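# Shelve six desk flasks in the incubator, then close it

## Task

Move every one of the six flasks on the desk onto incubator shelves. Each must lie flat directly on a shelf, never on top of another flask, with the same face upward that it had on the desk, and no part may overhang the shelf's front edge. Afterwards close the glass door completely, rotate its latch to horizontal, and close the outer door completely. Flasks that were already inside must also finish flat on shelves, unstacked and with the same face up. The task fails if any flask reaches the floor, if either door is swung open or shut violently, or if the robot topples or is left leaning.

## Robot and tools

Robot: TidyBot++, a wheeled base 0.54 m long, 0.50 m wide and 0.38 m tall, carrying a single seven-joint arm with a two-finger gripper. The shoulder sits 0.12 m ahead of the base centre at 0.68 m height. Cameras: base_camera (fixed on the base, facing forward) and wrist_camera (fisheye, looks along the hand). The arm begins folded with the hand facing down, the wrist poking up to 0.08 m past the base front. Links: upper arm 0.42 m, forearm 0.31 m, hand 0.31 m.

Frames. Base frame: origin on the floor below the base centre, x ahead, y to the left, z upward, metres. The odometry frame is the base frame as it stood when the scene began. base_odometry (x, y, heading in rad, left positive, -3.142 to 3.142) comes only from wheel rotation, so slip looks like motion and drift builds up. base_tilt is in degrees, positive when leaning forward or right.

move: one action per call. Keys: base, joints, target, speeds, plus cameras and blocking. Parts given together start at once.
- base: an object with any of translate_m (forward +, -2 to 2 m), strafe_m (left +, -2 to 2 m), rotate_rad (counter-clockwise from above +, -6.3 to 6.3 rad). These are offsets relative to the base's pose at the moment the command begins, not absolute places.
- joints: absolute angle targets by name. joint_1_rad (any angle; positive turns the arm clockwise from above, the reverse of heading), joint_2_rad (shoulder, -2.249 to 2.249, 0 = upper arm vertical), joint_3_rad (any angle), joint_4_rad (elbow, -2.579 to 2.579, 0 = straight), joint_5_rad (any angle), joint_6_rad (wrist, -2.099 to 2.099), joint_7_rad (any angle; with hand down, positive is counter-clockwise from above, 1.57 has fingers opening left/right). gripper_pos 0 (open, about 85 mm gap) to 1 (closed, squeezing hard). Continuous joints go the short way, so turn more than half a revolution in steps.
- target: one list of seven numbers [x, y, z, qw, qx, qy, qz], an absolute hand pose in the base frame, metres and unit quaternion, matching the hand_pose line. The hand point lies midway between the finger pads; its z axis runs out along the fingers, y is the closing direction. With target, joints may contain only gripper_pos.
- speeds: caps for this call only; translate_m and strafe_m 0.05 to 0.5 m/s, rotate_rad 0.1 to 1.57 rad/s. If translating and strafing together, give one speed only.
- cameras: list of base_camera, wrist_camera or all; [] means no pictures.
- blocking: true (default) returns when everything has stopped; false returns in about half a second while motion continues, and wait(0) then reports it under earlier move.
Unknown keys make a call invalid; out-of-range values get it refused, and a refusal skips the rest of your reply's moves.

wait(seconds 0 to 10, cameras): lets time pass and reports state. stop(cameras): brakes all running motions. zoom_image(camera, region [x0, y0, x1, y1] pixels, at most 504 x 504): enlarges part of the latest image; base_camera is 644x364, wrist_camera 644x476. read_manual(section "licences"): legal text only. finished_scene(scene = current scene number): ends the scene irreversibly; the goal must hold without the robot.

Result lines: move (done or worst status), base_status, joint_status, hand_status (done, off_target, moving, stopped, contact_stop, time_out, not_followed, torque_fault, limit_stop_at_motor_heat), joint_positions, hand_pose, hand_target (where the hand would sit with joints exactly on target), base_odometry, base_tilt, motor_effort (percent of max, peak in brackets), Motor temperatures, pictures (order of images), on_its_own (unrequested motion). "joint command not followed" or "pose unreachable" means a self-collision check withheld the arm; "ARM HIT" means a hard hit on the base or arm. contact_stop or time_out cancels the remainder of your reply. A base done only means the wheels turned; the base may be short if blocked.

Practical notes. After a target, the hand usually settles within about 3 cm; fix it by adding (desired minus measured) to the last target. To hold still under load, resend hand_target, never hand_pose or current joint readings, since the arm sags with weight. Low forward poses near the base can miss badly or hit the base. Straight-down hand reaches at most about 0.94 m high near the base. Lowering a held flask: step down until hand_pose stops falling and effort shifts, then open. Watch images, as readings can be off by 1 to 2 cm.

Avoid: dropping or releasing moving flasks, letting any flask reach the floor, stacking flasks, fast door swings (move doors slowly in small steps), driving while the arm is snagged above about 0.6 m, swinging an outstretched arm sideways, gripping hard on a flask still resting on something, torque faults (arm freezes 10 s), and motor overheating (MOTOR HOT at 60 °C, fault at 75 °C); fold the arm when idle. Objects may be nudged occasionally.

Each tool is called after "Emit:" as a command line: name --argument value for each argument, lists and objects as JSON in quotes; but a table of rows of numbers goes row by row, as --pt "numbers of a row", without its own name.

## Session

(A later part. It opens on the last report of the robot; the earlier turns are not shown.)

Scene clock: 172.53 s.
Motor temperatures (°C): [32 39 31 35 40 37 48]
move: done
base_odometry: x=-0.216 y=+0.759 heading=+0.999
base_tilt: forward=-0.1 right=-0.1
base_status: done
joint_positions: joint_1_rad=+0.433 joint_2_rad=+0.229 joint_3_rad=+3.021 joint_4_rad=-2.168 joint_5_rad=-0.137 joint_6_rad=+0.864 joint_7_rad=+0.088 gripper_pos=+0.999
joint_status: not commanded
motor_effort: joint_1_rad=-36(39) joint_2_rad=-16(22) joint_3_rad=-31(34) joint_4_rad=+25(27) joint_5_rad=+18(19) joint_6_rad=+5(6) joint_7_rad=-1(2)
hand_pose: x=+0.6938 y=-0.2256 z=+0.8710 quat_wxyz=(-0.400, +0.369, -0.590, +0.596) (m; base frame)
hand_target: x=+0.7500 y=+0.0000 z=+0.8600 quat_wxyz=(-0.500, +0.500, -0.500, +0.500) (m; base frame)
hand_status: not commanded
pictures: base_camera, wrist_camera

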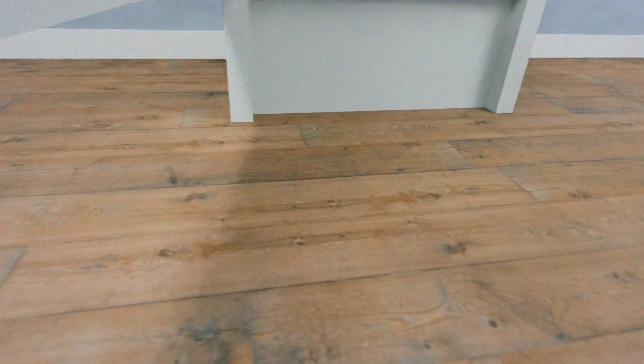

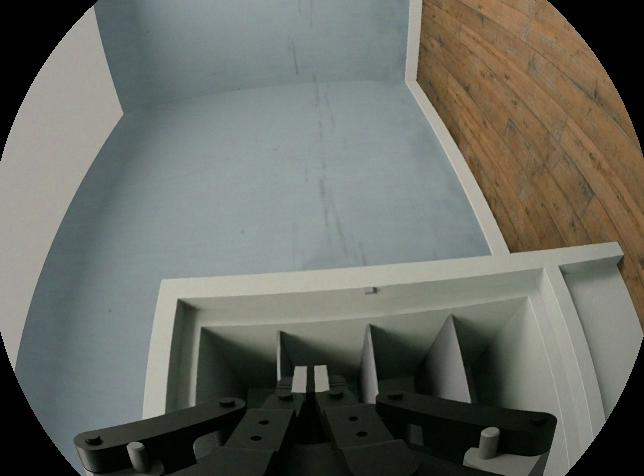

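Emit:
move --base '{"strafe_m": -0.3}' --speeds '{"strafe_m": 0.15}' --cameras '["wrist_camera"]'

Emit:
move --base '{"translate_m": -0.4}' --joints '{"joint_7_rad": 1.57}' --cameras '["wrist_camera", "base_camera"]'

Scene clock: 175.97 s.
Motor temperatures (°C): [32 39 31 35 40 37 48]
move: done
base_odometry: x=+0.037 y=+0.596 heading=+0.998
base_tilt: forward=-0.1 right=-0.2
base_status: done
joint_positions: joint_1_rad=+0.251 joint_2_rad=+0.257 joint_3_rad=+2.851 joint_4_rad=-2.136 joint_5_rad=-0.105 joint_6_rad=+0.864 joint_7_rad=+0.089 gripper_pos=+0.999
joint_status: not commanded
motor_effort: joint_1_rad=+1(35) joint_2_rad=-27(28) joint_3_rad=-1(31) joint_4_rad=+17(27) joint_5_rad=+0(18) joint_6_rad=+8(9) joint_7_rad=+0(2)
hand_pose: x=+0.7456 y=-0.0177 z=+0.8759 quat_wxyz=(-0.512, +0.462, -0.515, +0.510) (m; base frame)
hand_target: x=+0.7500 y=+0.0000 z=+0.8600 quat_wxyz=(-0.500, +0.500, -0.500, +0.500) (m; base frame)
hand_status: not commanded
pictures: wrist_camera

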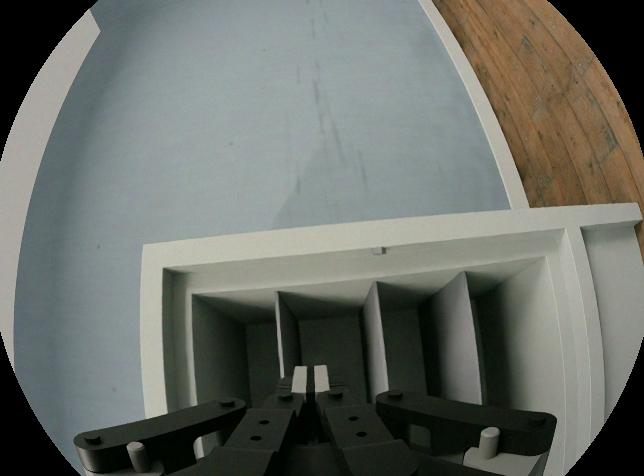

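Scene clock: 178.00 s.
Motor temperatures (°C): [32 39 31 35 40 37 48]
move: done
base_odometry: x=-0.180 y=+0.260 heading=+0.999
base_tilt: forward=-0.1 right=-0.2
base_status: done
joint_positions: joint_1_rad=+0.250 joint_2_rad=+0.264 joint_3_rad=+2.851 joint_4_rad=-2.133 joint_5_rad=-0.105 joint_6_rad=+0.863 joint_7_rad=+1.535 gripper_pos=+0.999
joint_status: all done
motor_effort: joint_1_rad=+2(3) joint_2_rad=-27(30) joint_3_rad=-1(2) joint_4_rad=+16(18) joint_5_rad=+1(2) joint_6_rad=+9(9) joint_7_rad=+0(1)
hand_pose: x=+0.7477 y=-0.0180 z=+0.8729 quat_wxyz=(-0.047, +0.689, -0.081, +0.719) (m; base frame)
hand_target: x=+0.7500 y=+0.0000 z=+0.8600 quat_wxyz=(-0.040, +0.706, -0.040, +0.706) (m; base frame)
hand_status: not commanded
pictures: base_camera, wrist_camera

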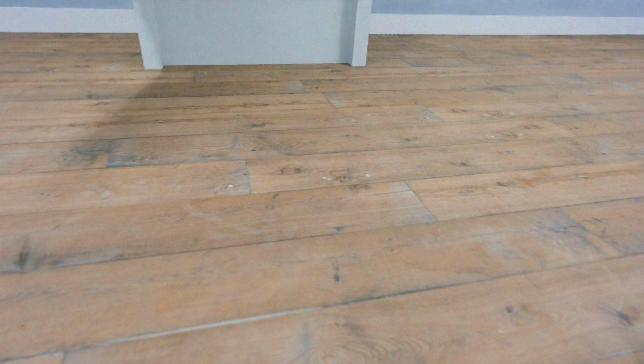

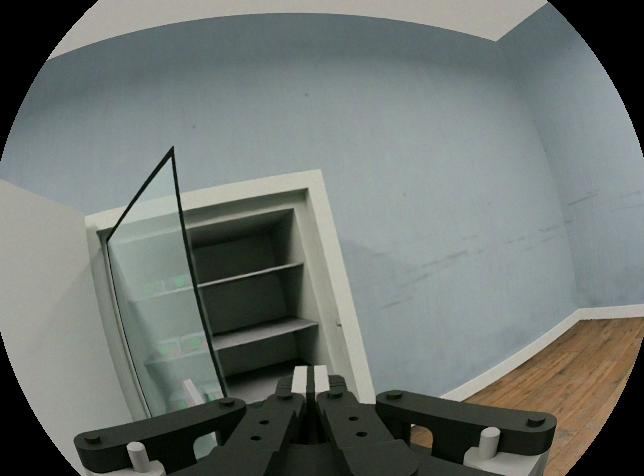

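Emit:
move --base '{"strafe_m": -0.12}' --joints '{"joint_7_rad": 0.08}' --cameras '[]'

Emit:
move --base '{"translate_m": 0.66}' --cameras '["wrist_camera"]'

Emit:
move --base '{"strafe_m": 0.2}' --speeds '{"strafe_m": 0.12}' --cameras '["wrist_camera"]'

Scene clock: 180.73 s.
Motor temperatures (°C): [32 39 31 35 40 37 48]
move: done
base_odometry: x=-0.079 y=+0.194 heading=+0.998
base_tilt: forward=-0.1 right=-0.2
base_status: done
joint_positions: joint_1_rad=+0.254 joint_2_rad=+0.264 joint_3_rad=+2.851 joint_4_rad=-2.133 joint_5_rad=-0.104 joint_6_rad=+0.863 joint_7_rad=+0.115 gripper_pos=+0.999
joint_status: all done
motor_effort: joint_1_rad=+1(5) joint_2_rad=-27(28) joint_3_rad=-1(3) joint_4_rad=+16(17) joint_5_rad=+1(2) joint_6_rad=+8(9) joint_7_rad=+0(1)
hand_pose: x=+0.7476 y=-0.0200 z=+0.8729 quat_wxyz=(-0.504, +0.469, -0.511, +0.516) (m; base frame)
hand_target: x=+0.7500 y=+0.0000 z=+0.8600 quat_wxyz=(-0.508, +0.492, -0.508, +0.492) (m; base frame)
hand_status: not commanded
pictures: none
No camera images: "cameras" was empty.

Scene clock: 183.13 s.
Motor temperatures (°C): [32 39 31 35 40 37 48]
move: done
base_odometry: x=+0.279 y=+0.749 heading=+0.998
base_tilt: forward=-0.1 right=-0.2
base_status: done
joint_positions: joint_1_rad=+0.254 joint_2_rad=+0.269 joint_3_rad=+2.851 joint_4_rad=-2.130 joint_5_rad=-0.104 joint_6_rad=+0.863 joint_7_rad=+0.115 gripper_pos=+0.999
joint_status: not commanded
motor_effort: joint_1_rad=+1(2) joint_2_rad=-26(29) joint_3_rad=-1(2) joint_4_rad=+17(18) joint_5_rad=+1(1) joint_6_rad=+8(9) joint_7_rad=+0(0)
hand_pose: x=+0.7491 y=-0.0203 z=+0.8711 quat_wxyz=(-0.503, +0.469, -0.512, +0.515) (m; base frame)
hand_target: x=+0.7500 y=+0.0000 z=+0.8600 quat_wxyz=(-0.508, +0.492, -0.508, +0.492) (m; base frame)
hand_status: not commanded
pictures: wrist_camera

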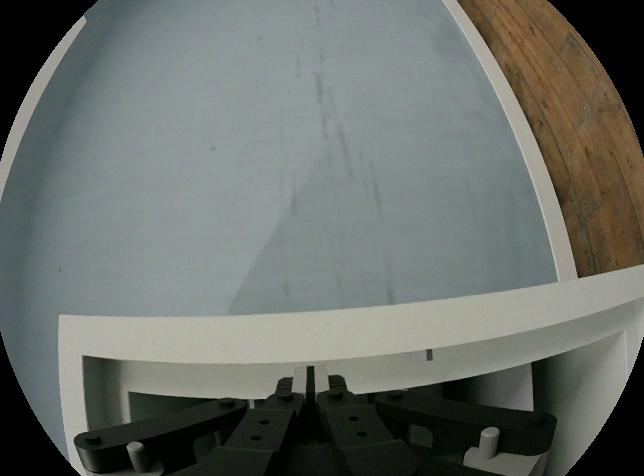

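Scene clock: 185.33 s.
Motor temperatures (°C): [32 39 31 35 40 37 48]
move: done
base_odometry: x=+0.111 y=+0.858 heading=+0.998
base_tilt: forward=-0.1 right=-0.2
base_status: done
joint_positions: joint_1_rad=+0.247 joint_2_rad=+0.269 joint_3_rad=+2.848 joint_4_rad=-2.130 joint_5_rad=-0.103 joint_6_rad=+0.863 joint_7_rad=+0.114 gripper_pos=+0.999
joint_status: not commanded
motor_effort: joint_1_rad=+2(4) joint_2_rad=-28(29) joint_3_rad=-1(3) joint_4_rad=+17(17) joint_5_rad=+1(1) joint_6_rad=+8(9) joint_7_rad=+0(0)
hand_pose: x=+0.7492 y=-0.0141 z=+0.8713 quat_wxyz=(-0.506, +0.471, -0.510, +0.512) (m; base frame)
hand_target: x=+0.7500 y=+0.0000 z=+0.8600 quat_wxyz=(-0.508, +0.492, -0.508, +0.492) (m; base frame)
hand_status: not commanded
pictures: wrist_camera

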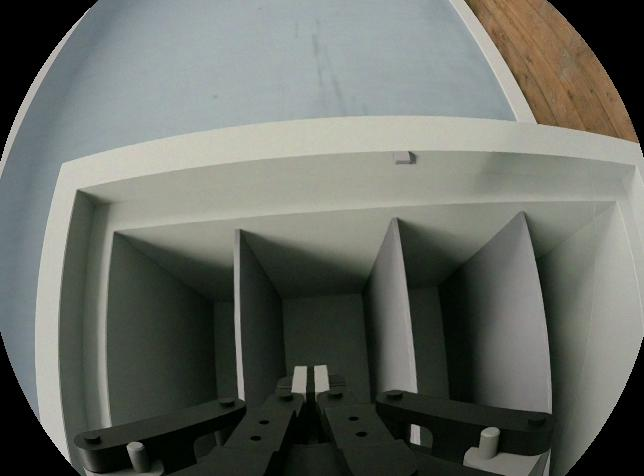

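Emit:
move --target '[0.70, 0.12, 0.86, -0.5, 0.5, -0.5, 0.5]' --cameras '["wrist_camera"]'

Emit:
move --target '[0.66, 0.22, 0.86, -0.5, 0.5, -0.5, 0.5]' --cameras '["wrist_camera"]'

Scene clock: 187.70 s.
Motor temperatures (°C): [32 39 31 35 40 37 48]
move: done
base_odometry: x=+0.111 y=+0.858 heading=+0.998
base_tilt: forward=-0.1 right=-0.2
base_status: not commanded
joint_positions: joint_1_rad=-0.246 joint_2_rad=+0.232 joint_3_rad=+2.944 joint_4_rad=-2.183 joint_5_rad=-0.491 joint_6_rad=+0.893 joint_7_rad=+0.356 gripper_pos=+0.999
joint_status: not commanded
motor_effort: joint_1_rad=+1(3) joint_2_rad=-26(28) joint_3_rad=+0(3) joint_4_rad=+15(17) joint_5_rad=+2(3) joint_6_rad=+8(9) joint_7_rad=+0(0)
hand_pose: x=+0.7065 y=+0.1420 z=+0.8501 quat_wxyz=(-0.510, +0.520, -0.492, +0.476) (m; base frame)
hand_target: x=+0.7000 y=+0.1200 z=+0.8600 quat_wxyz=(-0.500, +0.500, -0.500, +0.500) (m; base frame)
hand_status: done (0.025 m and 3.9 deg from the pose sent, 0.143 m and 3.8 deg at the start)
pictures: wrist_camera

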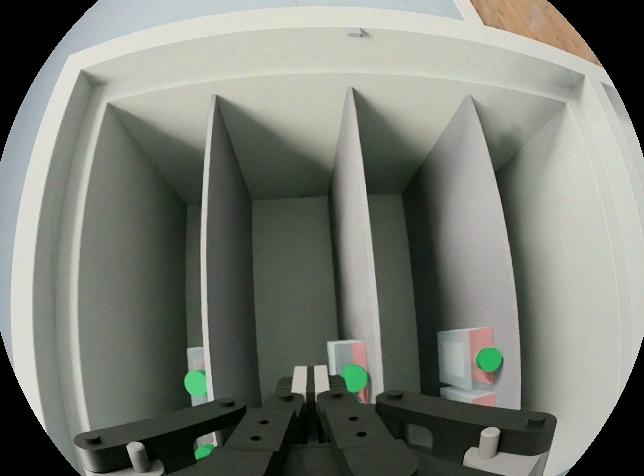

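Scene clock: 189.47 s.
Motor temperatures (°C): [32 39 31 35 40 37 48]
move: done
base_odometry: x=+0.111 y=+0.858 heading=+0.998
base_tilt: forward=-0.1 right=-0.2
base_status: not commanded
joint_positions: joint_1_rad=-0.600 joint_2_rad=+0.241 joint_3_rad=+2.954 joint_4_rad=-2.147 joint_5_rad=-0.858 joint_6_rad=+1.050 joint_7_rad=+0.569 gripper_pos=+0.999
joint_status: not commanded
motor_effort: joint_1_rad=+1(3) joint_2_rad=-26(27) joint_3_rad=+0(3) joint_4_rad=+15(16) joint_5_rad=+4(4) joint_6_rad=+8(9) joint_7_rad=+0(0)
hand_pose: x=+0.6562 y=+0.2363 z=+0.8627 quat_wxyz=(-0.519, +0.514, -0.487, +0.480) (m; base frame)
hand_target: x=+0.6600 y=+0.2200 z=+0.8600 quat_wxyz=(-0.500, +0.500, -0.500, +0.500) (m; base frame)
hand_status: done (0.017 m and 3.8 deg from the pose sent, 0.091 m and 3.9 deg at the start)
pictures: wrist_camera

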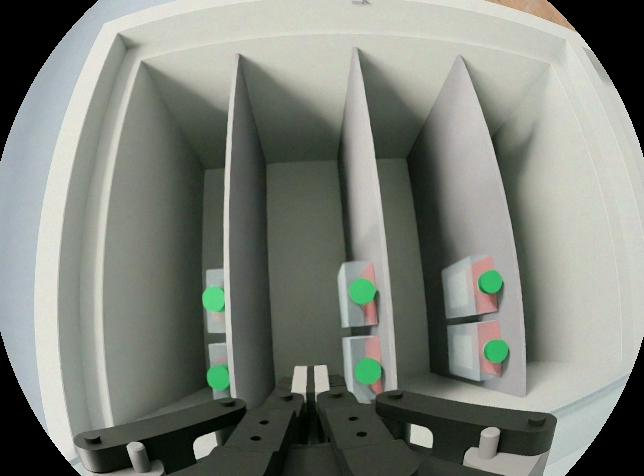

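Emit:
move --target '[0.62, 0.30, 0.86, -0.5, 0.5, -0.5, 0.5]' --cameras '["wrist_camera"]'

Scene clock: 191.33 s.
Motor temperatures (°C): [32 39 31 35 40 37 48]
move: done
base_odometry: x=+0.111 y=+0.858 heading=+0.998
base_tilt: forward=-0.1 right=-0.2
base_status: not commanded
joint_positions: joint_1_rad=-0.866 joint_2_rad=+0.313 joint_3_rad=+2.966 joint_4_rad=-2.040 joint_5_rad=-1.079 joint_6_rad=+1.187 joint_7_rad=+0.691 gripper_pos=+0.999
joint_status: not commanded
motor_effort: joint_1_rad=+1(4) joint_2_rad=-28(29) joint_3_rad=+0(4) joint_4_rad=+14(16) joint_5_rad=+5(5) joint_6_rad=+6(7) joint_7_rad=+0(0)
hand_pose: x=+0.6160 y=+0.3194 z=+0.8644 quat_wxyz=(-0.524, +0.512, -0.485, +0.477) (m; base frame)
hand_target: x=+0.6200 y=+0.3000 z=+0.8600 quat_wxyz=(-0.500, +0.500, -0.500, +0.500) (m; base frame)
hand_status: done (0.020 m and 4.4 deg from the pose sent, 0.073 m and 3.8 deg at the start)
pictures: wrist_camera

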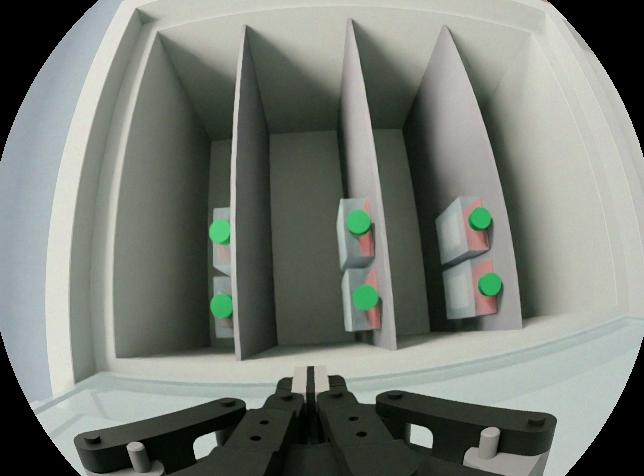

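Emit:
move --target '[0.64, 0.18, 0.86, -0.5, 0.5, -0.5, 0.5]' --cameras '[]'

Emit:
move --base '{"translate_m": -0.45}' --cameras '[]'

Emit:
move --joints '{"joint_1_rad": 0, "joint_2_rad": -0.31, "joint_3_rad": 3.14, "joint_4_rad": -2.5, "joint_5_rad": 0.0, "joint_6_rad": 0.5, "joint_7_rad": 1.57, "gripper_pos": 0}'

Scene clock: 193.03 s.
Motor temperatures (°C): [32 39 31 35 40 37 48]
move: done
base_odometry: x=+0.111 y=+0.858 heading=+0.998
base_tilt: forward=-0.1 right=-0.2
base_status: not commanded
joint_positions: joint_1_rad=-0.520 joint_2_rad=+0.194 joint_3_rad=+2.932 joint_4_rad=-2.235 joint_5_rad=-0.922 joint_6_rad=+1.129 joint_7_rad=+0.585 gripper_pos=+0.999
joint_status: not commanded
motor_effort: joint_1_rad=+1(4) joint_2_rad=-24(29) joint_3_rad=+0(2) joint_4_rad=+14(15) joint_5_rad=+4(5) joint_6_rad=+7(8) joint_7_rad=+0(0)
hand_pose: x=+0.6453 y=+0.1593 z=+0.8610 quat_wxyz=(-0.480, +0.479, -0.516, +0.523) (m; base frame)
hand_target: x=+0.6400 y=+0.1800 z=+0.8600 quat_wxyz=(-0.500, +0.500, -0.500, +0.500) (m; base frame)
hand_status: done (0.021 m and 4.6 deg from the pose sent, 0.142 m and 4.4 deg at the start)
pictures: none
No camera images: "cameras" was empty.

Scene clock: 195.13 s.
Motor temperatures (°C): [32 39 31 35 40 37 48]
move: done
base_odometry: x=-0.133 y=+0.480 heading=+0.998
base_tilt: forward=-0.1 right=-0.2
base_status: done
joint_positions: joint_1_rad=-0.517 joint_2_rad=+0.183 joint_3_rad=+2.927 joint_4_rad=-2.241 joint_5_rad=-0.918 joint_6_rad=+1.126 joint_7_rad=+0.584 gripper_pos=+0.999
joint_status: not commanded
motor_effort: joint_1_rad=+1(3) joint_2_rad=-23(27) joint_3_rad=+0(1) joint_4_rad=+15(16) joint_5_rad=+4(5) joint_6_rad=+7(8) joint_7_rad=+0(0)
hand_pose: x=+0.6424 y=+0.1598 z=+0.8641 quat_wxyz=(-0.483, +0.480, -0.514, +0.522) (m; base frame)
hand_target: x=+0.6400 y=+0.1800 z=+0.8600 quat_wxyz=(-0.500, +0.500, -0.500, +0.500) (m; base frame)
hand_status: not commanded
pictures: none
No camera images: "cameras" was empty.

Scene clock: 197.27 s.
Motor temperatures (°C): [32 39 31 35 40 37 48]
move: done
base_odometry: x=-0.133 y=+0.480 heading=+0.998
base_tilt: forward=-0.1 right=-0.2
base_status: not commanded
joint_positions: joint_1_rad=-0.012 joint_2_rad=-0.295 joint_3_rad=+3.128 joint_4_rad=-2.484 joint_5_rad=-0.064 joint_6_rad=+0.550 joint_7_rad=+1.532 gripper_pos=+0.000
joint_status: all done
motor_effort: joint_1_rad=+1(3) joint_2_rad=-8(25) joint_3_rad=+0(2) joint_4_rad=+18(20) joint_5_rad=+0(4) joint_6_rad=+8(9) joint_7_rad=+0(1)
hand_pose: x=+0.5633 y=+0.0027 z=+0.8810 quat_wxyz=(-0.027, +0.730, -0.035, +0.682) (m; base frame)
hand_target: x=+0.5557 y=+0.0021 z=+0.8630 quat_wxyz=(-0.001, +0.748, +0.000, +0.664) (m; base frame)
hand_status: not commanded
pictures: base_camera, wrist_camera

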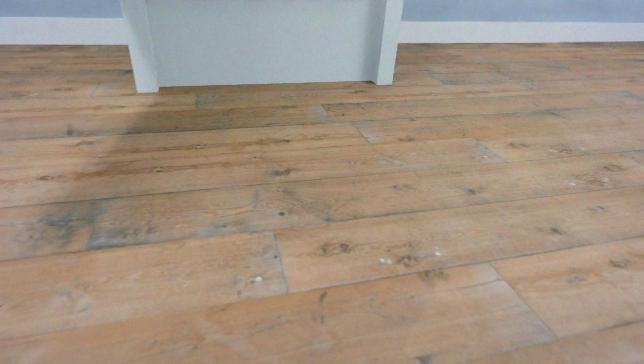

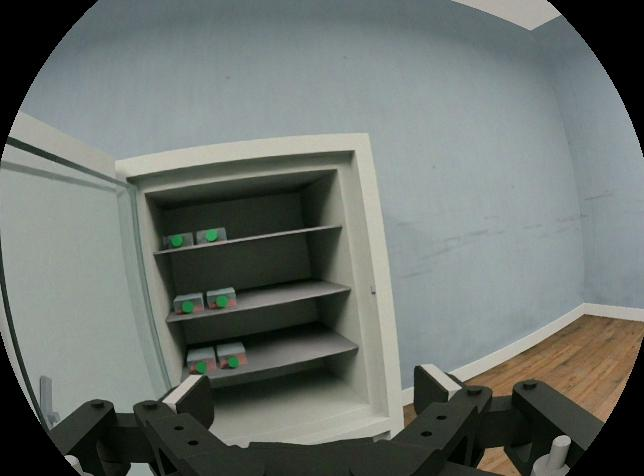

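Emit:
move --base '{"rotate_rad": 1.889}' --cameras '[]'

Scene clock: 200.27 s.
Motor temperatures (°C): [32 39 31 35 40 37 48]
move: done
base_odometry: x=-0.134 y=+0.480 heading=+2.885
base_tilt: forward=-0.1 right=-0.2
base_status: done
joint_positions: joint_1_rad=-0.007 joint_2_rad=-0.295 joint_3_rad=+3.133 joint_4_rad=-2.484 joint_5_rad=-0.058 joint_6_rad=+0.548 joint_7_rad=+1.534 gripper_pos=+0.000
joint_status: not commanded
motor_effort: joint_1_rad=+2(3) joint_2_rad=-9(10) joint_3_rad=+0(2) joint_4_rad=+18(19) joint_5_rad=+0(1) joint_6_rad=+9(9) joint_7_rad=+0(0)
hand_pose: x=+0.5633 y=-0.0008 z=+0.8804 quat_wxyz=(-0.023, +0.731, -0.036, +0.681) (m; base frame)
hand_target: x=+0.5557 y=+0.0021 z=+0.8630 quat_wxyz=(-0.001, +0.748, +0.000, +0.664) (m; base frame)
hand_status: not commanded
pictures: none
No camera images: "cameras" was empty.

Emit:
move --base '{"translate_m": 0.35, "strafe_m": 0.4}'

Scene clock: 204.70 s.
Motor temperatures (°C): [32 39 31 35 40 37 48]
move: done
base_odometry: x=-0.574 y=+0.181 heading=+2.886
base_tilt: forward=-0.1 right=-0.2
base_status: done
joint_positions: joint_1_rad=-0.006 joint_2_rad=-0.302 joint_3_rad=+3.136 joint_4_rad=-2.486 joint_5_rad=-0.055 joint_6_rad=+0.547 joint_7_rad=+1.534 gripper_pos=+0.000
joint_status: not commanded
motor_effort: joint_1_rad=+1(3) joint_2_rad=-8(12) joint_3_rad=+0(2) joint_4_rad=+18(20) joint_5_rad=+0(1) joint_6_rad=+8(9) joint_7_rad=+0(0)
hand_pose: x=+0.5615 y=-0.0022 z=+0.8821 quat_wxyz=(-0.022, +0.729, -0.036, +0.683) (m; base frame)
hand_target: x=+0.5557 y=+0.0021 z=+0.8630 quat_wxyz=(-0.001, +0.748, +0.000, +0.664) (m; base frame)
hand_status: not commanded
pictures: base_camera, wrist_camera

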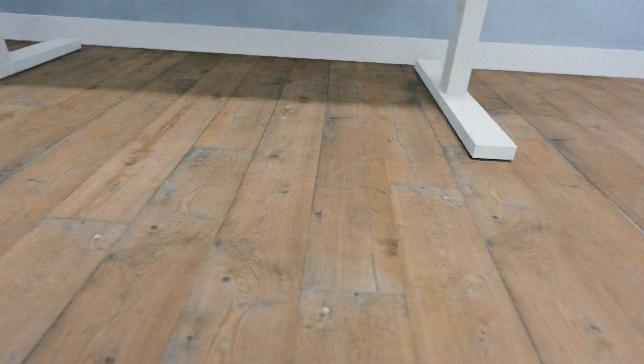

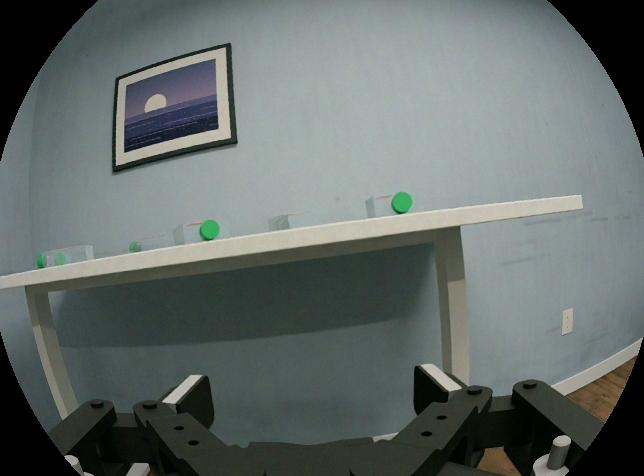

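Emit:
move --base '{"rotate_rad": -0.07, "translate_m": 0.08}' --target '[0.45, 0.0, 1.1, -0.2, 0.77, 0.0, 0.6]'

Scene clock: 208.10 s.
Motor temperatures (°C): [32 39 31 35 40 37 48]
move: done
base_odometry: x=-0.651 y=+0.202 heading=+2.815
base_tilt: forward=-0.1 right=-0.2
base_status: done
joint_positions: joint_1_rad=-0.374 joint_2_rad=-0.654 joint_3_rad=+3.476 joint_4_rad=-1.722 joint_5_rad=-0.175 joint_6_rad=-0.693 joint_7_rad=+1.641 gripper_pos=+0.000
joint_status: not commanded
motor_effort: joint_1_rad=+1(3) joint_2_rad=+3(12) joint_3_rad=-3(3) joint_4_rad=+19(22) joint_5_rad=-2(3) joint_6_rad=+8(9) joint_7_rad=+0(0)
hand_pose: x=+0.4606 y=-0.0126 z=+1.1031 quat_wxyz=(-0.174, +0.768, -0.012, +0.616) (m; base frame)
hand_target: x=+0.4500 y=+0.0000 z=+1.1000 quat_wxyz=(-0.201, +0.773, +0.000, +0.602) (m; base frame)
hand_status: done (0.017 m and 3.8 deg from the pose sent, 0.245 m and 23.5 deg at the start)
pictures: base_camera, wrist_camera

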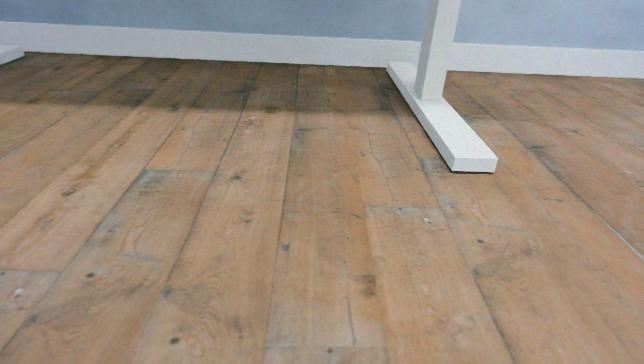

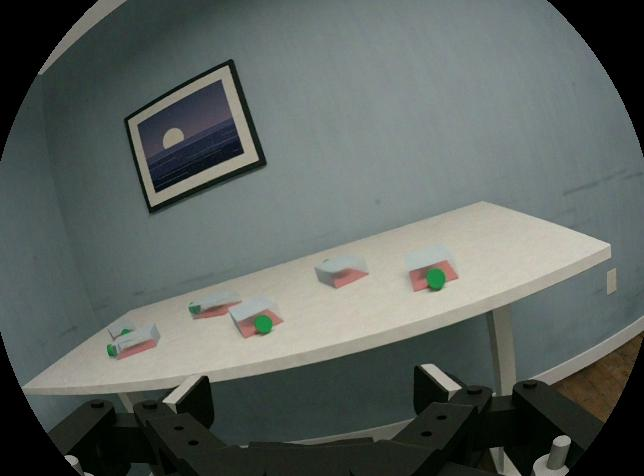

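Emit:
zoom_image --camera "wrist_camera" --region '[80, 220, 480, 400]'

Scaled by 1.260.

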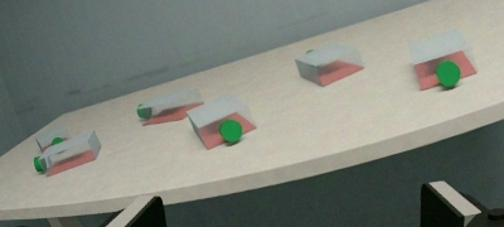

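Emit:
move --base '{"strafe_m": -0.2}' --target '[0.55, 0.0, 1.15, 0, 0.93, 0, 0.36]'

Scene clock: 212.30 s.
Motor temperatures (°C): [32 39 31 35 40 37 48]
move: done
base_odometry: x=-0.587 y=+0.391 heading=+2.815
base_tilt: forward=-0.1 right=-0.2
base_status: done
joint_positions: joint_1_rad=-0.019 joint_2_rad=+0.220 joint_3_rad=+3.205 joint_4_rad=-0.181 joint_5_rad=-0.104 joint_6_rad=-1.950 joint_7_rad=+1.614 gripper_pos=+0.000
joint_status: not commanded
motor_effort: joint_1_rad=+1(2) joint_2_rad=-20(21) joint_3_rad=+0(4) joint_4_rad=+11(21) joint_5_rad=+0(3) joint_6_rad=+6(9) joint_7_rad=+0(0)
hand_pose: x=+0.5550 y=+0.0191 z=+1.1633 quat_wxyz=(-0.014, +0.922, +0.039, +0.386) (m; base frame)
hand_target: x=+0.5500 y=+0.0000 z=+1.1500 quat_wxyz=(+0.000, +0.933, +0.000, +0.361) (m; base frame)
hand_status: done (0.024 m and 5.7 deg from the pose sent, 0.102 m and 40.3 deg at the start)
pictures: base_camera, wrist_camera

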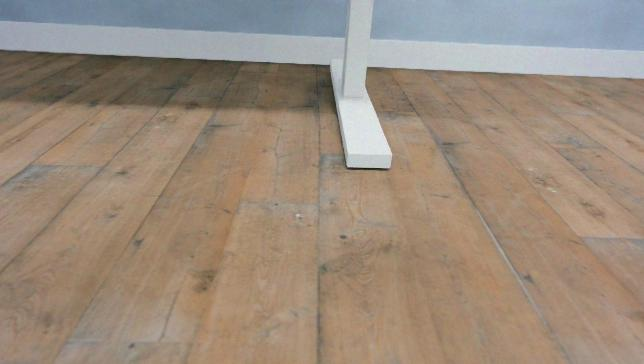

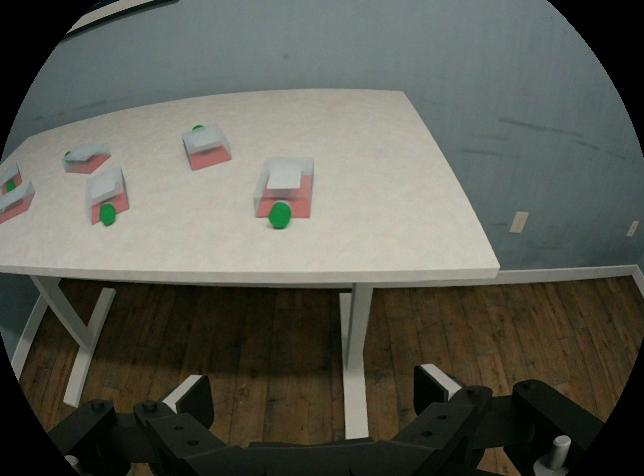

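Emit:
zoom_image --camera "wrist_camera" --region '[0, 90, 350, 290]'

Scaled by 1.440.

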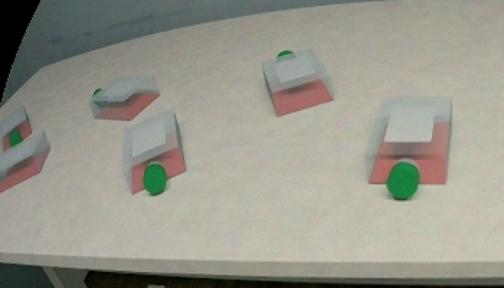

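Emit:
move --base '{"strafe_m": 0.08, "translate_m": 0.15}' --target '[0.6, 0.0, 1.15, 0, 0.966, 0, 0.259]' --cameras '["wrist_camera"]'

Emit:
zoom_image --camera "wrist_camera" --region '[200, 100, 450, 300]'

Scene clock: 216.07 s.
Motor temperatures (°C): [32 39 31 35 40 37 48]
move: off_target
base_odometry: x=-0.755 y=+0.364 heading=+2.815
base_tilt: forward=-0.1 right=-0.2
base_status: done
joint_positions: joint_1_rad=-0.018 joint_2_rad=+0.357 joint_3_rad=+3.188 joint_4_rad=-0.178 joint_5_rad=-0.052 joint_6_rad=-2.049 joint_7_rad=+1.614 gripper_pos=+0.000
joint_status: not commanded
motor_effort: joint_1_rad=+1(3) joint_2_rad=-26(32) joint_3_rad=+0(1) joint_4_rad=+11(13) joint_5_rad=-1(1) joint_6_rad=+4(7) joint_7_rad=+0(0)
hand_pose: x=+0.5913 y=+0.0104 z=+1.0822 quat_wxyz=(-0.002, +0.961, +0.029, +0.275) (m; base frame)
hand_target: x=+0.5728 y=-0.0030 z=+1.0805 quat_wxyz=(+0.016, +0.966, +0.010, +0.258) (m; base frame)
hand_status: off_target (0.069 m and 3.8 deg from the pose sent, 0.051 m and 16.1 deg at the start)
pictures: wrist_camera

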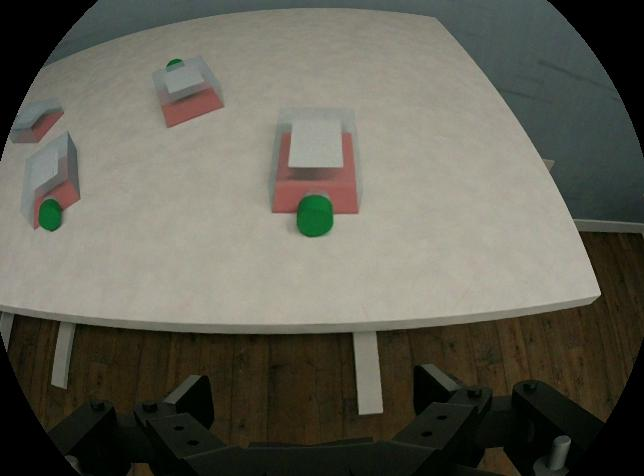

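Scaled by 2.016.

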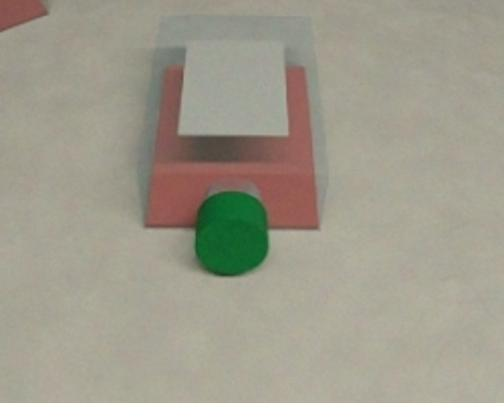

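Emit:
move --target '[0.66, 0.02, 1.03, 0, 0.866, 0, 0.5]' --joints '{"gripper_pos": 0.2}' --cameras '["wrist_camera"]'

Scene clock: 221.50 s.
Motor temperatures (°C): [32 39 31 35 40 37 48]
move: done
base_odometry: x=-0.755 y=+0.364 heading=+2.815
base_tilt: forward=-0.1 right=-0.2
base_status: not commanded
joint_positions: joint_1_rad=-0.022 joint_2_rad=-0.052 joint_3_rad=+3.125 joint_4_rad=-1.353 joint_5_rad=+0.014 joint_6_rad=-0.843 joint_7_rad=+1.520 gripper_pos=+0.200
joint_status: all done
motor_effort: joint_1_rad=+1(2) joint_2_rad=-20(26) joint_3_rad=+1(1) joint_4_rad=+20(21) joint_5_rad=+0(1) joint_6_rad=+8(8) joint_7_rad=+0(0)
hand_pose: x=+0.6612 y=+0.0192 z=+1.0167 quat_wxyz=(-0.014, +0.878, -0.004, +0.478) (m; base frame)
hand_target: x=+0.6600 y=+0.0200 z=+1.0300 quat_wxyz=(+0.000, +0.866, +0.000, +0.500) (m; base frame)
hand_status: done (0.013 m and 3.3 deg from the pose sent, 0.087 m and 28.2 deg at the start)
pictures: wrist_camera

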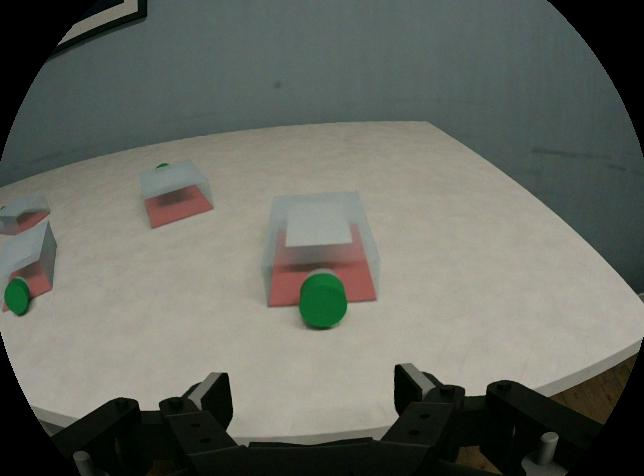

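Emit:
move --target '[0.715, 0.018, 0.995, 0, 0.866, 0, 0.5]' --cameras '["wrist_camera"]'

Scene clock: 222.97 s.
Motor temperatures (°C): [32 39 31 35 40 37 48]
move: done
base_odometry: x=-0.755 y=+0.364 heading=+2.815
base_tilt: forward=-0.1 right=-0.2
base_status: not commanded
joint_positions: joint_1_rad=-0.043 joint_2_rad=+0.038 joint_3_rad=+3.134 joint_4_rad=-1.364 joint_5_rad=+0.014 joint_6_rad=-0.723 joint_7_rad=+1.519 gripper_pos=+0.200
joint_status: not commanded
motor_effort: joint_1_rad=+1(2) joint_2_rad=-24(27) joint_3_rad=+0(0) joint_4_rad=+20(22) joint_5_rad=+0(1) joint_6_rad=+7(8) joint_7_rad=+0(0)
hand_pose: x=+0.7088 y=+0.0277 z=+0.9913 quat_wxyz=(-0.018, +0.874, +0.002, +0.486) (m; base frame)
hand_target: x=+0.7150 y=+0.0180 z=+0.9950 quat_wxyz=(+0.000, +0.866, +0.000, +0.500) (m; base frame)
hand_status: done (0.012 m and 2.7 deg from the pose sent, 0.058 m and 3.3 deg at the start)
pictures: wrist_camera

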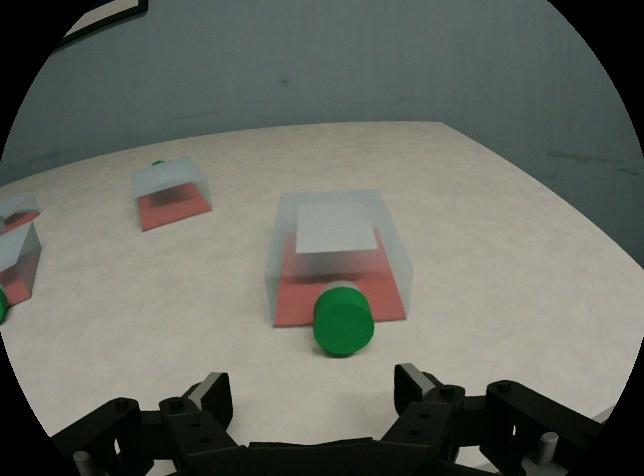

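Emit:
move --target '[0.745, 0.004, 0.985, 0, 0.866, 0, 0.5]' --cameras '["wrist_camera"]'

Scene clock: 224.47 s.
Motor temperatures (°C): [32 39 31 35 40 37 48]
move: done
base_odometry: x=-0.755 y=+0.364 heading=+2.815
base_tilt: forward=-0.1 right=-0.2
base_status: not commanded
joint_positions: joint_1_rad=-0.035 joint_2_rad=+0.100 joint_3_rad=+3.155 joint_4_rad=-1.338 joint_5_rad=+0.014 joint_6_rad=-0.694 joint_7_rad=+1.547 gripper_pos=+0.200
joint_status: not commanded
motor_effort: joint_1_rad=+2(2) joint_2_rad=-27(29) joint_3_rad=+0(1) joint_4_rad=+20(22) joint_5_rad=+0(1) joint_6_rad=+7(8) joint_7_rad=+0(0)
hand_pose: x=+0.7362 y=+0.0118 z=+0.9766 quat_wxyz=(-0.004, +0.875, +0.002, +0.484) (m; base frame)
hand_target: x=+0.7450 y=+0.0040 z=+0.9850 quat_wxyz=(+0.000, +0.866, +0.000, +0.500) (m; base frame)
hand_status: done (0.014 m and 2.2 deg from the pose sent, 0.044 m and 2.7 deg at the start)
pictures: wrist_camera

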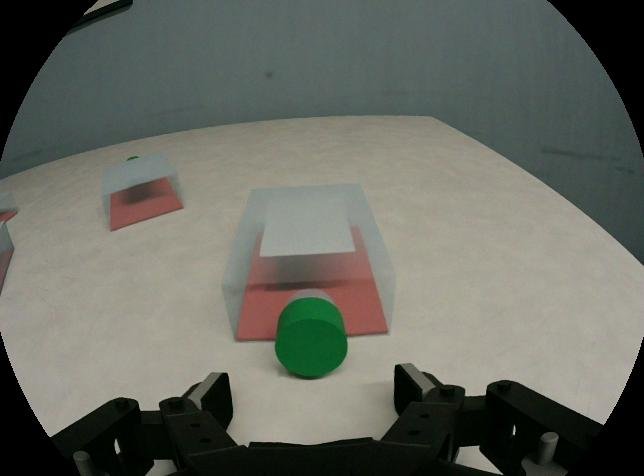

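Emit:
move --target '[0.778, 0.004, 0.979, 0, 0.866, 0, 0.5]' --cameras '["wrist_camera"]'

Emit:
move --joints '{"gripper_pos": 0.7}' --cameras '["wrist_camera"]'

Scene clock: 225.63 s.
Motor temperatures (°C): [32 39 31 35 40 37 48]
move: done
base_odometry: x=-0.755 y=+0.364 heading=+2.815
base_tilt: forward=-0.1 right=-0.2
base_status: not commanded
joint_positions: joint_1_rad=-0.035 joint_2_rad=+0.177 joint_3_rad=+3.156 joint_4_rad=-1.263 joint_5_rad=+0.014 joint_6_rad=-0.688 joint_7_rad=+1.547 gripper_pos=+0.200
joint_status: not commanded
motor_effort: joint_1_rad=+2(2) joint_2_rad=-30(32) joint_3_rad=+0(0) joint_4_rad=+20(21) joint_5_rad=+0(1) joint_6_rad=+8(8) joint_7_rad=+0(0)
hand_pose: x=+0.7691 y=+0.0124 z=+0.9720 quat_wxyz=(-0.003, +0.874, +0.002, +0.485) (m; base frame)
hand_target: x=+0.7780 y=+0.0040 z=+0.9790 quat_wxyz=(+0.000, +0.866, +0.000, +0.500) (m; base frame)
hand_status: done (0.014 m and 2.0 deg from the pose sent, 0.043 m and 2.2 deg at the start)
pictures: wrist_camera

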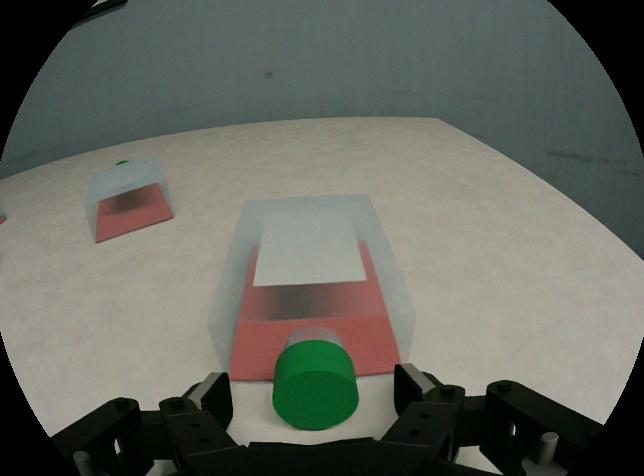

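Scene clock: 226.47 s.
Motor temperatures (°C): [32 39 31 35 40 37 48]
move: done
base_odometry: x=-0.755 y=+0.364 heading=+2.815
base_tilt: forward=-0.1 right=-0.2
base_status: not commanded
joint_positions: joint_1_rad=-0.035 joint_2_rad=+0.177 joint_3_rad=+3.158 joint_4_rad=-1.260 joint_5_rad=+0.014 joint_6_rad=-0.683 joint_7_rad=+1.547 gripper_pos=+0.678
joint_status: all done
motor_effort: joint_1_rad=+2(2) joint_2_rad=-28(30) joint_3_rad=+0(1) joint_4_rad=+19(21) joint_5_rad=+0(1) joint_6_rad=+6(7) joint_7_rad=+0(0)
hand_pose: x=+0.7703 y=+0.0117 z=+0.9753 quat_wxyz=(-0.003, +0.872, +0.001, +0.489) (m; base frame)
hand_target: x=+0.7780 y=+0.0040 z=+0.9790 quat_wxyz=(+0.000, +0.866, +0.000, +0.500) (m; base frame)
hand_status: not commanded
pictures: wrist_camera

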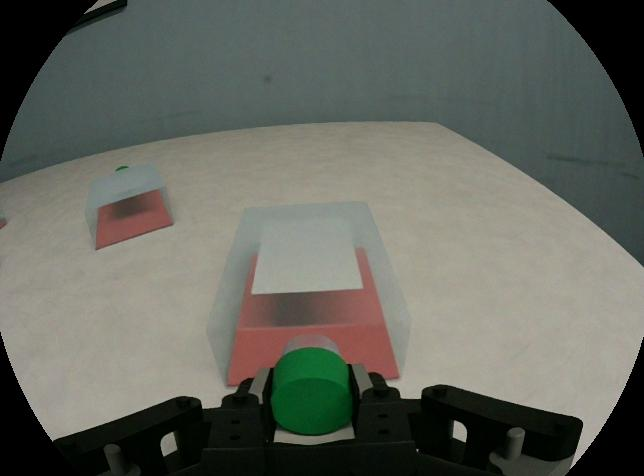

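Emit:
move --joints '{"gripper_pos": 0.9}' --cameras '[]'

Emit:
move --target '[0.75, 0.004, 1.05, 0, 0.866, 0, 0.5]' --cameras '["wrist_camera"]'

Scene clock: 227.40 s.
Motor temperatures (°C): [32 39 31 35 40 37 48]
move: off_target
base_odometry: x=-0.755 y=+0.364 heading=+2.815
base_tilt: forward=-0.1 right=-0.2
base_status: not commanded
joint_positions: joint_1_rad=-0.035 joint_2_rad=+0.177 joint_3_rad=+3.158 joint_4_rad=-1.260 joint_5_rad=+0.014 joint_6_rad=-0.683 joint_7_rad=+1.547 gripper_pos=+0.681
joint_status: gripper_pos off_target (ended at +0.681, target +0.900)
motor_effort: joint_1_rad=+1(2) joint_2_rad=-27(28) joint_3_rad=+0(0) joint_4_rad=+19(20) joint_5_rad=-1(1) joint_6_rad=+6(7) joint_7_rad=+0(1)
hand_pose: x=+0.7703 y=+0.0117 z=+0.9753 quat_wxyz=(-0.003, +0.872, +0.001, +0.489) (m; base frame)
hand_target: x=+0.7780 y=+0.0040 z=+0.9790 quat_wxyz=(+0.000, +0.866, +0.000, +0.500) (m; base frame)
hand_status: not commanded
pictures: none
No camera images: "cameras" was empty.

Scene clock: 228.60 s.
Motor temperatures (°C): [32 39 31 35 40 37 48]
move: done
base_odometry: x=-0.755 y=+0.364 heading=+2.815
base_tilt: forward=-0.1 right=-0.2
base_status: not commanded
joint_positions: joint_1_rad=-0.035 joint_2_rad=+0.170 joint_3_rad=+3.159 joint_4_rad=-1.069 joint_5_rad=+0.014 joint_6_rad=-0.829 joint_7_rad=+1.547 gripper_pos=+0.681
joint_status: not commanded
motor_effort: joint_1_rad=+1(2) joint_2_rad=-30(33) joint_3_rad=+0(0) joint_4_rad=+21(23) joint_5_rad=-1(1) joint_6_rad=+8(9) joint_7_rad=+0(0)
hand_pose: x=+0.7609 y=+0.0107 z=+1.0506 quat_wxyz=(-0.003, +0.859, +0.000, +0.511) (m; base frame)
hand_target: x=+0.7500 y=+0.0040 z=+1.0499 quat_wxyz=(+0.000, +0.866, +0.000, +0.500) (m; base frame)
hand_status: done (0.013 m and 1.6 deg from the pose sent, 0.078 m and 1.5 deg at the start)
pictures: wrist_camera

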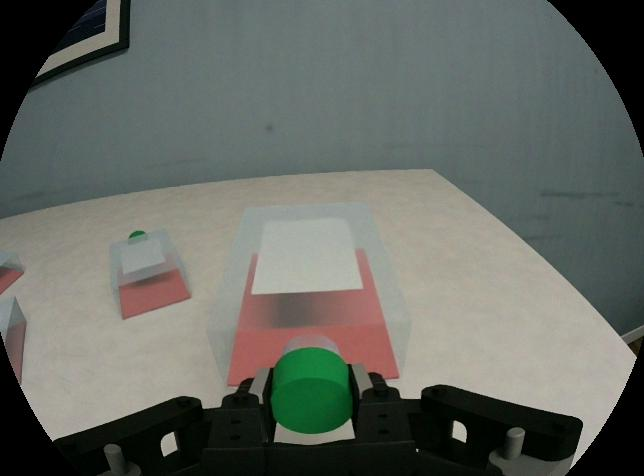

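Emit:
move --target '[0.62, 0.004, 1.05, 0, 0.866, 0, 0.5]' --base '{"translate_m": -0.32}' --speeds '{"translate_m": 0.25}' --cameras '["wrist_camera"]'

Emit:
move --base '{"rotate_rad": -1.817}' --speeds '{"rotate_rad": 0.8}'

Scene clock: 232.60 s.
Motor temperatures (°C): [32 39 31 35 40 37 48]
move: done
base_odometry: x=-0.452 y=+0.261 heading=+2.815
base_tilt: forward=-0.1 right=-0.2
base_status: done
joint_positions: joint_1_rad=-0.028 joint_2_rad=-0.151 joint_3_rad=+3.157 joint_4_rad=-1.358 joint_5_rad=+0.014 joint_6_rad=-0.835 joint_7_rad=+1.547 gripper_pos=+0.681
joint_status: not commanded
motor_effort: joint_1_rad=+2(4) joint_2_rad=-17(36) joint_3_rad=+0(1) joint_4_rad=+21(22) joint_5_rad=-1(1) joint_6_rad=+9(9) joint_7_rad=+0(0)
hand_pose: x=+0.6270 y=+0.0037 z=+1.0685 quat_wxyz=(-0.004, +0.853, -0.004, +0.523) (m; base frame)
hand_target: x=+0.6200 y=+0.0040 z=+1.0500 quat_wxyz=(+0.000, +0.866, +0.000, +0.500) (m; base frame)
hand_status: done (0.020 m and 3.1 deg from the pose sent, 0.141 m and 1.6 deg at the start)
pictures: wrist_camera

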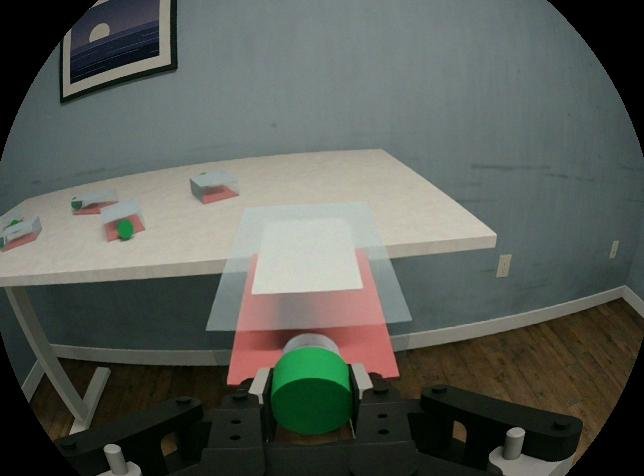

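Scene clock: 235.67 s.
Motor temperatures (°C): [32 39 31 35 40 37 48]
move: done
base_odometry: x=-0.452 y=+0.261 heading=+0.999
base_tilt: forward=-0.1 right=-0.2
base_status: done
joint_positions: joint_1_rad=-0.019 joint_2_rad=-0.151 joint_3_rad=+3.148 joint_4_rad=-1.358 joint_5_rad=+0.014 joint_6_rad=-0.835 joint_7_rad=+1.547 gripper_pos=+0.681
joint_status: not commanded
motor_effort: joint_1_rad=+1(4) joint_2_rad=-17(18) joint_3_rad=+0(3) joint_4_rad=+21(21) joint_5_rad=-1(1) joint_6_rad=+8(9) joint_7_rad=+0(0)
hand_pose: x=+0.6269 y=+0.0040 z=+1.0682 quat_wxyz=(-0.003, +0.853, -0.004, +0.522) (m; base frame)
hand_target: x=+0.6200 y=+0.0040 z=+1.0500 quat_wxyz=(+0.000, +0.866, +0.000, +0.500) (m; base frame)
hand_status: not commanded
pictures: base_camera, wrist_camera

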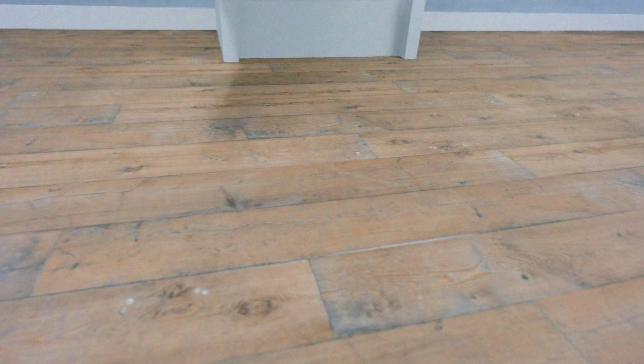

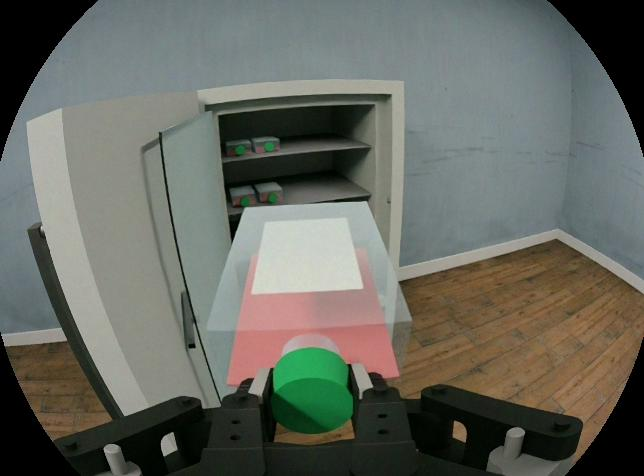

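Emit:
move --base '{"rotate_rad": 0.1}' --cameras '[]'

Emit:
move --base '{"translate_m": 0.6, "strafe_m": -0.18}' --speeds '{"translate_m": 0.3}' --target '[0.62, 0.0, 0.88, 0, 0.872, 0, 0.489]'

Scene clock: 237.23 s.
Motor temperatures (°C): [32 39 31 35 40 37 48]
move: done
base_odometry: x=-0.452 y=+0.261 heading=+1.098
base_tilt: forward=-0.1 right=-0.2
base_status: done
joint_positions: joint_1_rad=-0.020 joint_2_rad=-0.151 joint_3_rad=+3.141 joint_4_rad=-1.359 joint_5_rad=+0.014 joint_6_rad=-0.835 joint_7_rad=+1.547 gripper_pos=+0.681
joint_status: not commanded
motor_effort: joint_1_rad=+2(4) joint_2_rad=-17(17) joint_3_rad=+0(2) joint_4_rad=+20(21) joint_5_rad=+0(1) joint_6_rad=+9(9) joint_7_rad=+0(0)
hand_pose: x=+0.6268 y=+0.0085 z=+1.0682 quat_wxyz=(-0.005, +0.853, +0.000, +0.522) (m; base frame)
hand_target: x=+0.6200 y=+0.0040 z=+1.0500 quat_wxyz=(+0.000, +0.866, +0.000, +0.500) (m; base frame)
hand_status: not commanded
pictures: none
No camera images: "cameras" was empty.

Scene clock: 240.17 s.
Motor temperatures (°C): [32 39 31 35 40 37 48]
move: done
base_odometry: x=-0.018 y=+0.713 heading=+1.097
base_tilt: forward=-0.1 right=-0.2
base_status: done
joint_positions: joint_1_rad=-0.020 joint_2_rad=-0.162 joint_3_rad=+3.145 joint_4_rad=-1.907 joint_5_rad=+0.014 joint_6_rad=-0.422 joint_7_rad=+1.547 gripper_pos=+0.681
joint_status: not commanded
motor_effort: joint_1_rad=+2(3) joint_2_rad=-17(21) joint_3_rad=+0(2) joint_4_rad=+21(22) joint_5_rad=-1(1) joint_6_rad=+8(9) joint_7_rad=+0(0)
hand_pose: x=+0.6182 y=+0.0074 z=+0.8678 quat_wxyz=(-0.004, +0.884, +0.001, +0.468) (m; base frame)
hand_target: x=+0.6200 y=+0.0000 z=+0.8800 quat_wxyz=(+0.000, +0.872, +0.000, +0.489) (m; base frame)
hand_status: done (0.014 m and 2.8 deg from the pose sent, 0.188 m and 4.5 deg at the start)
pictures: base_camera, wrist_camera

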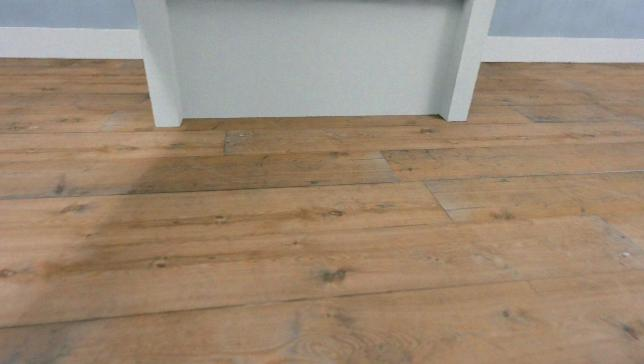

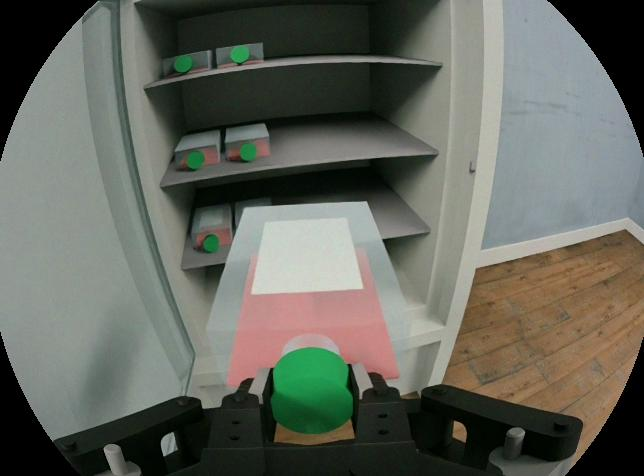

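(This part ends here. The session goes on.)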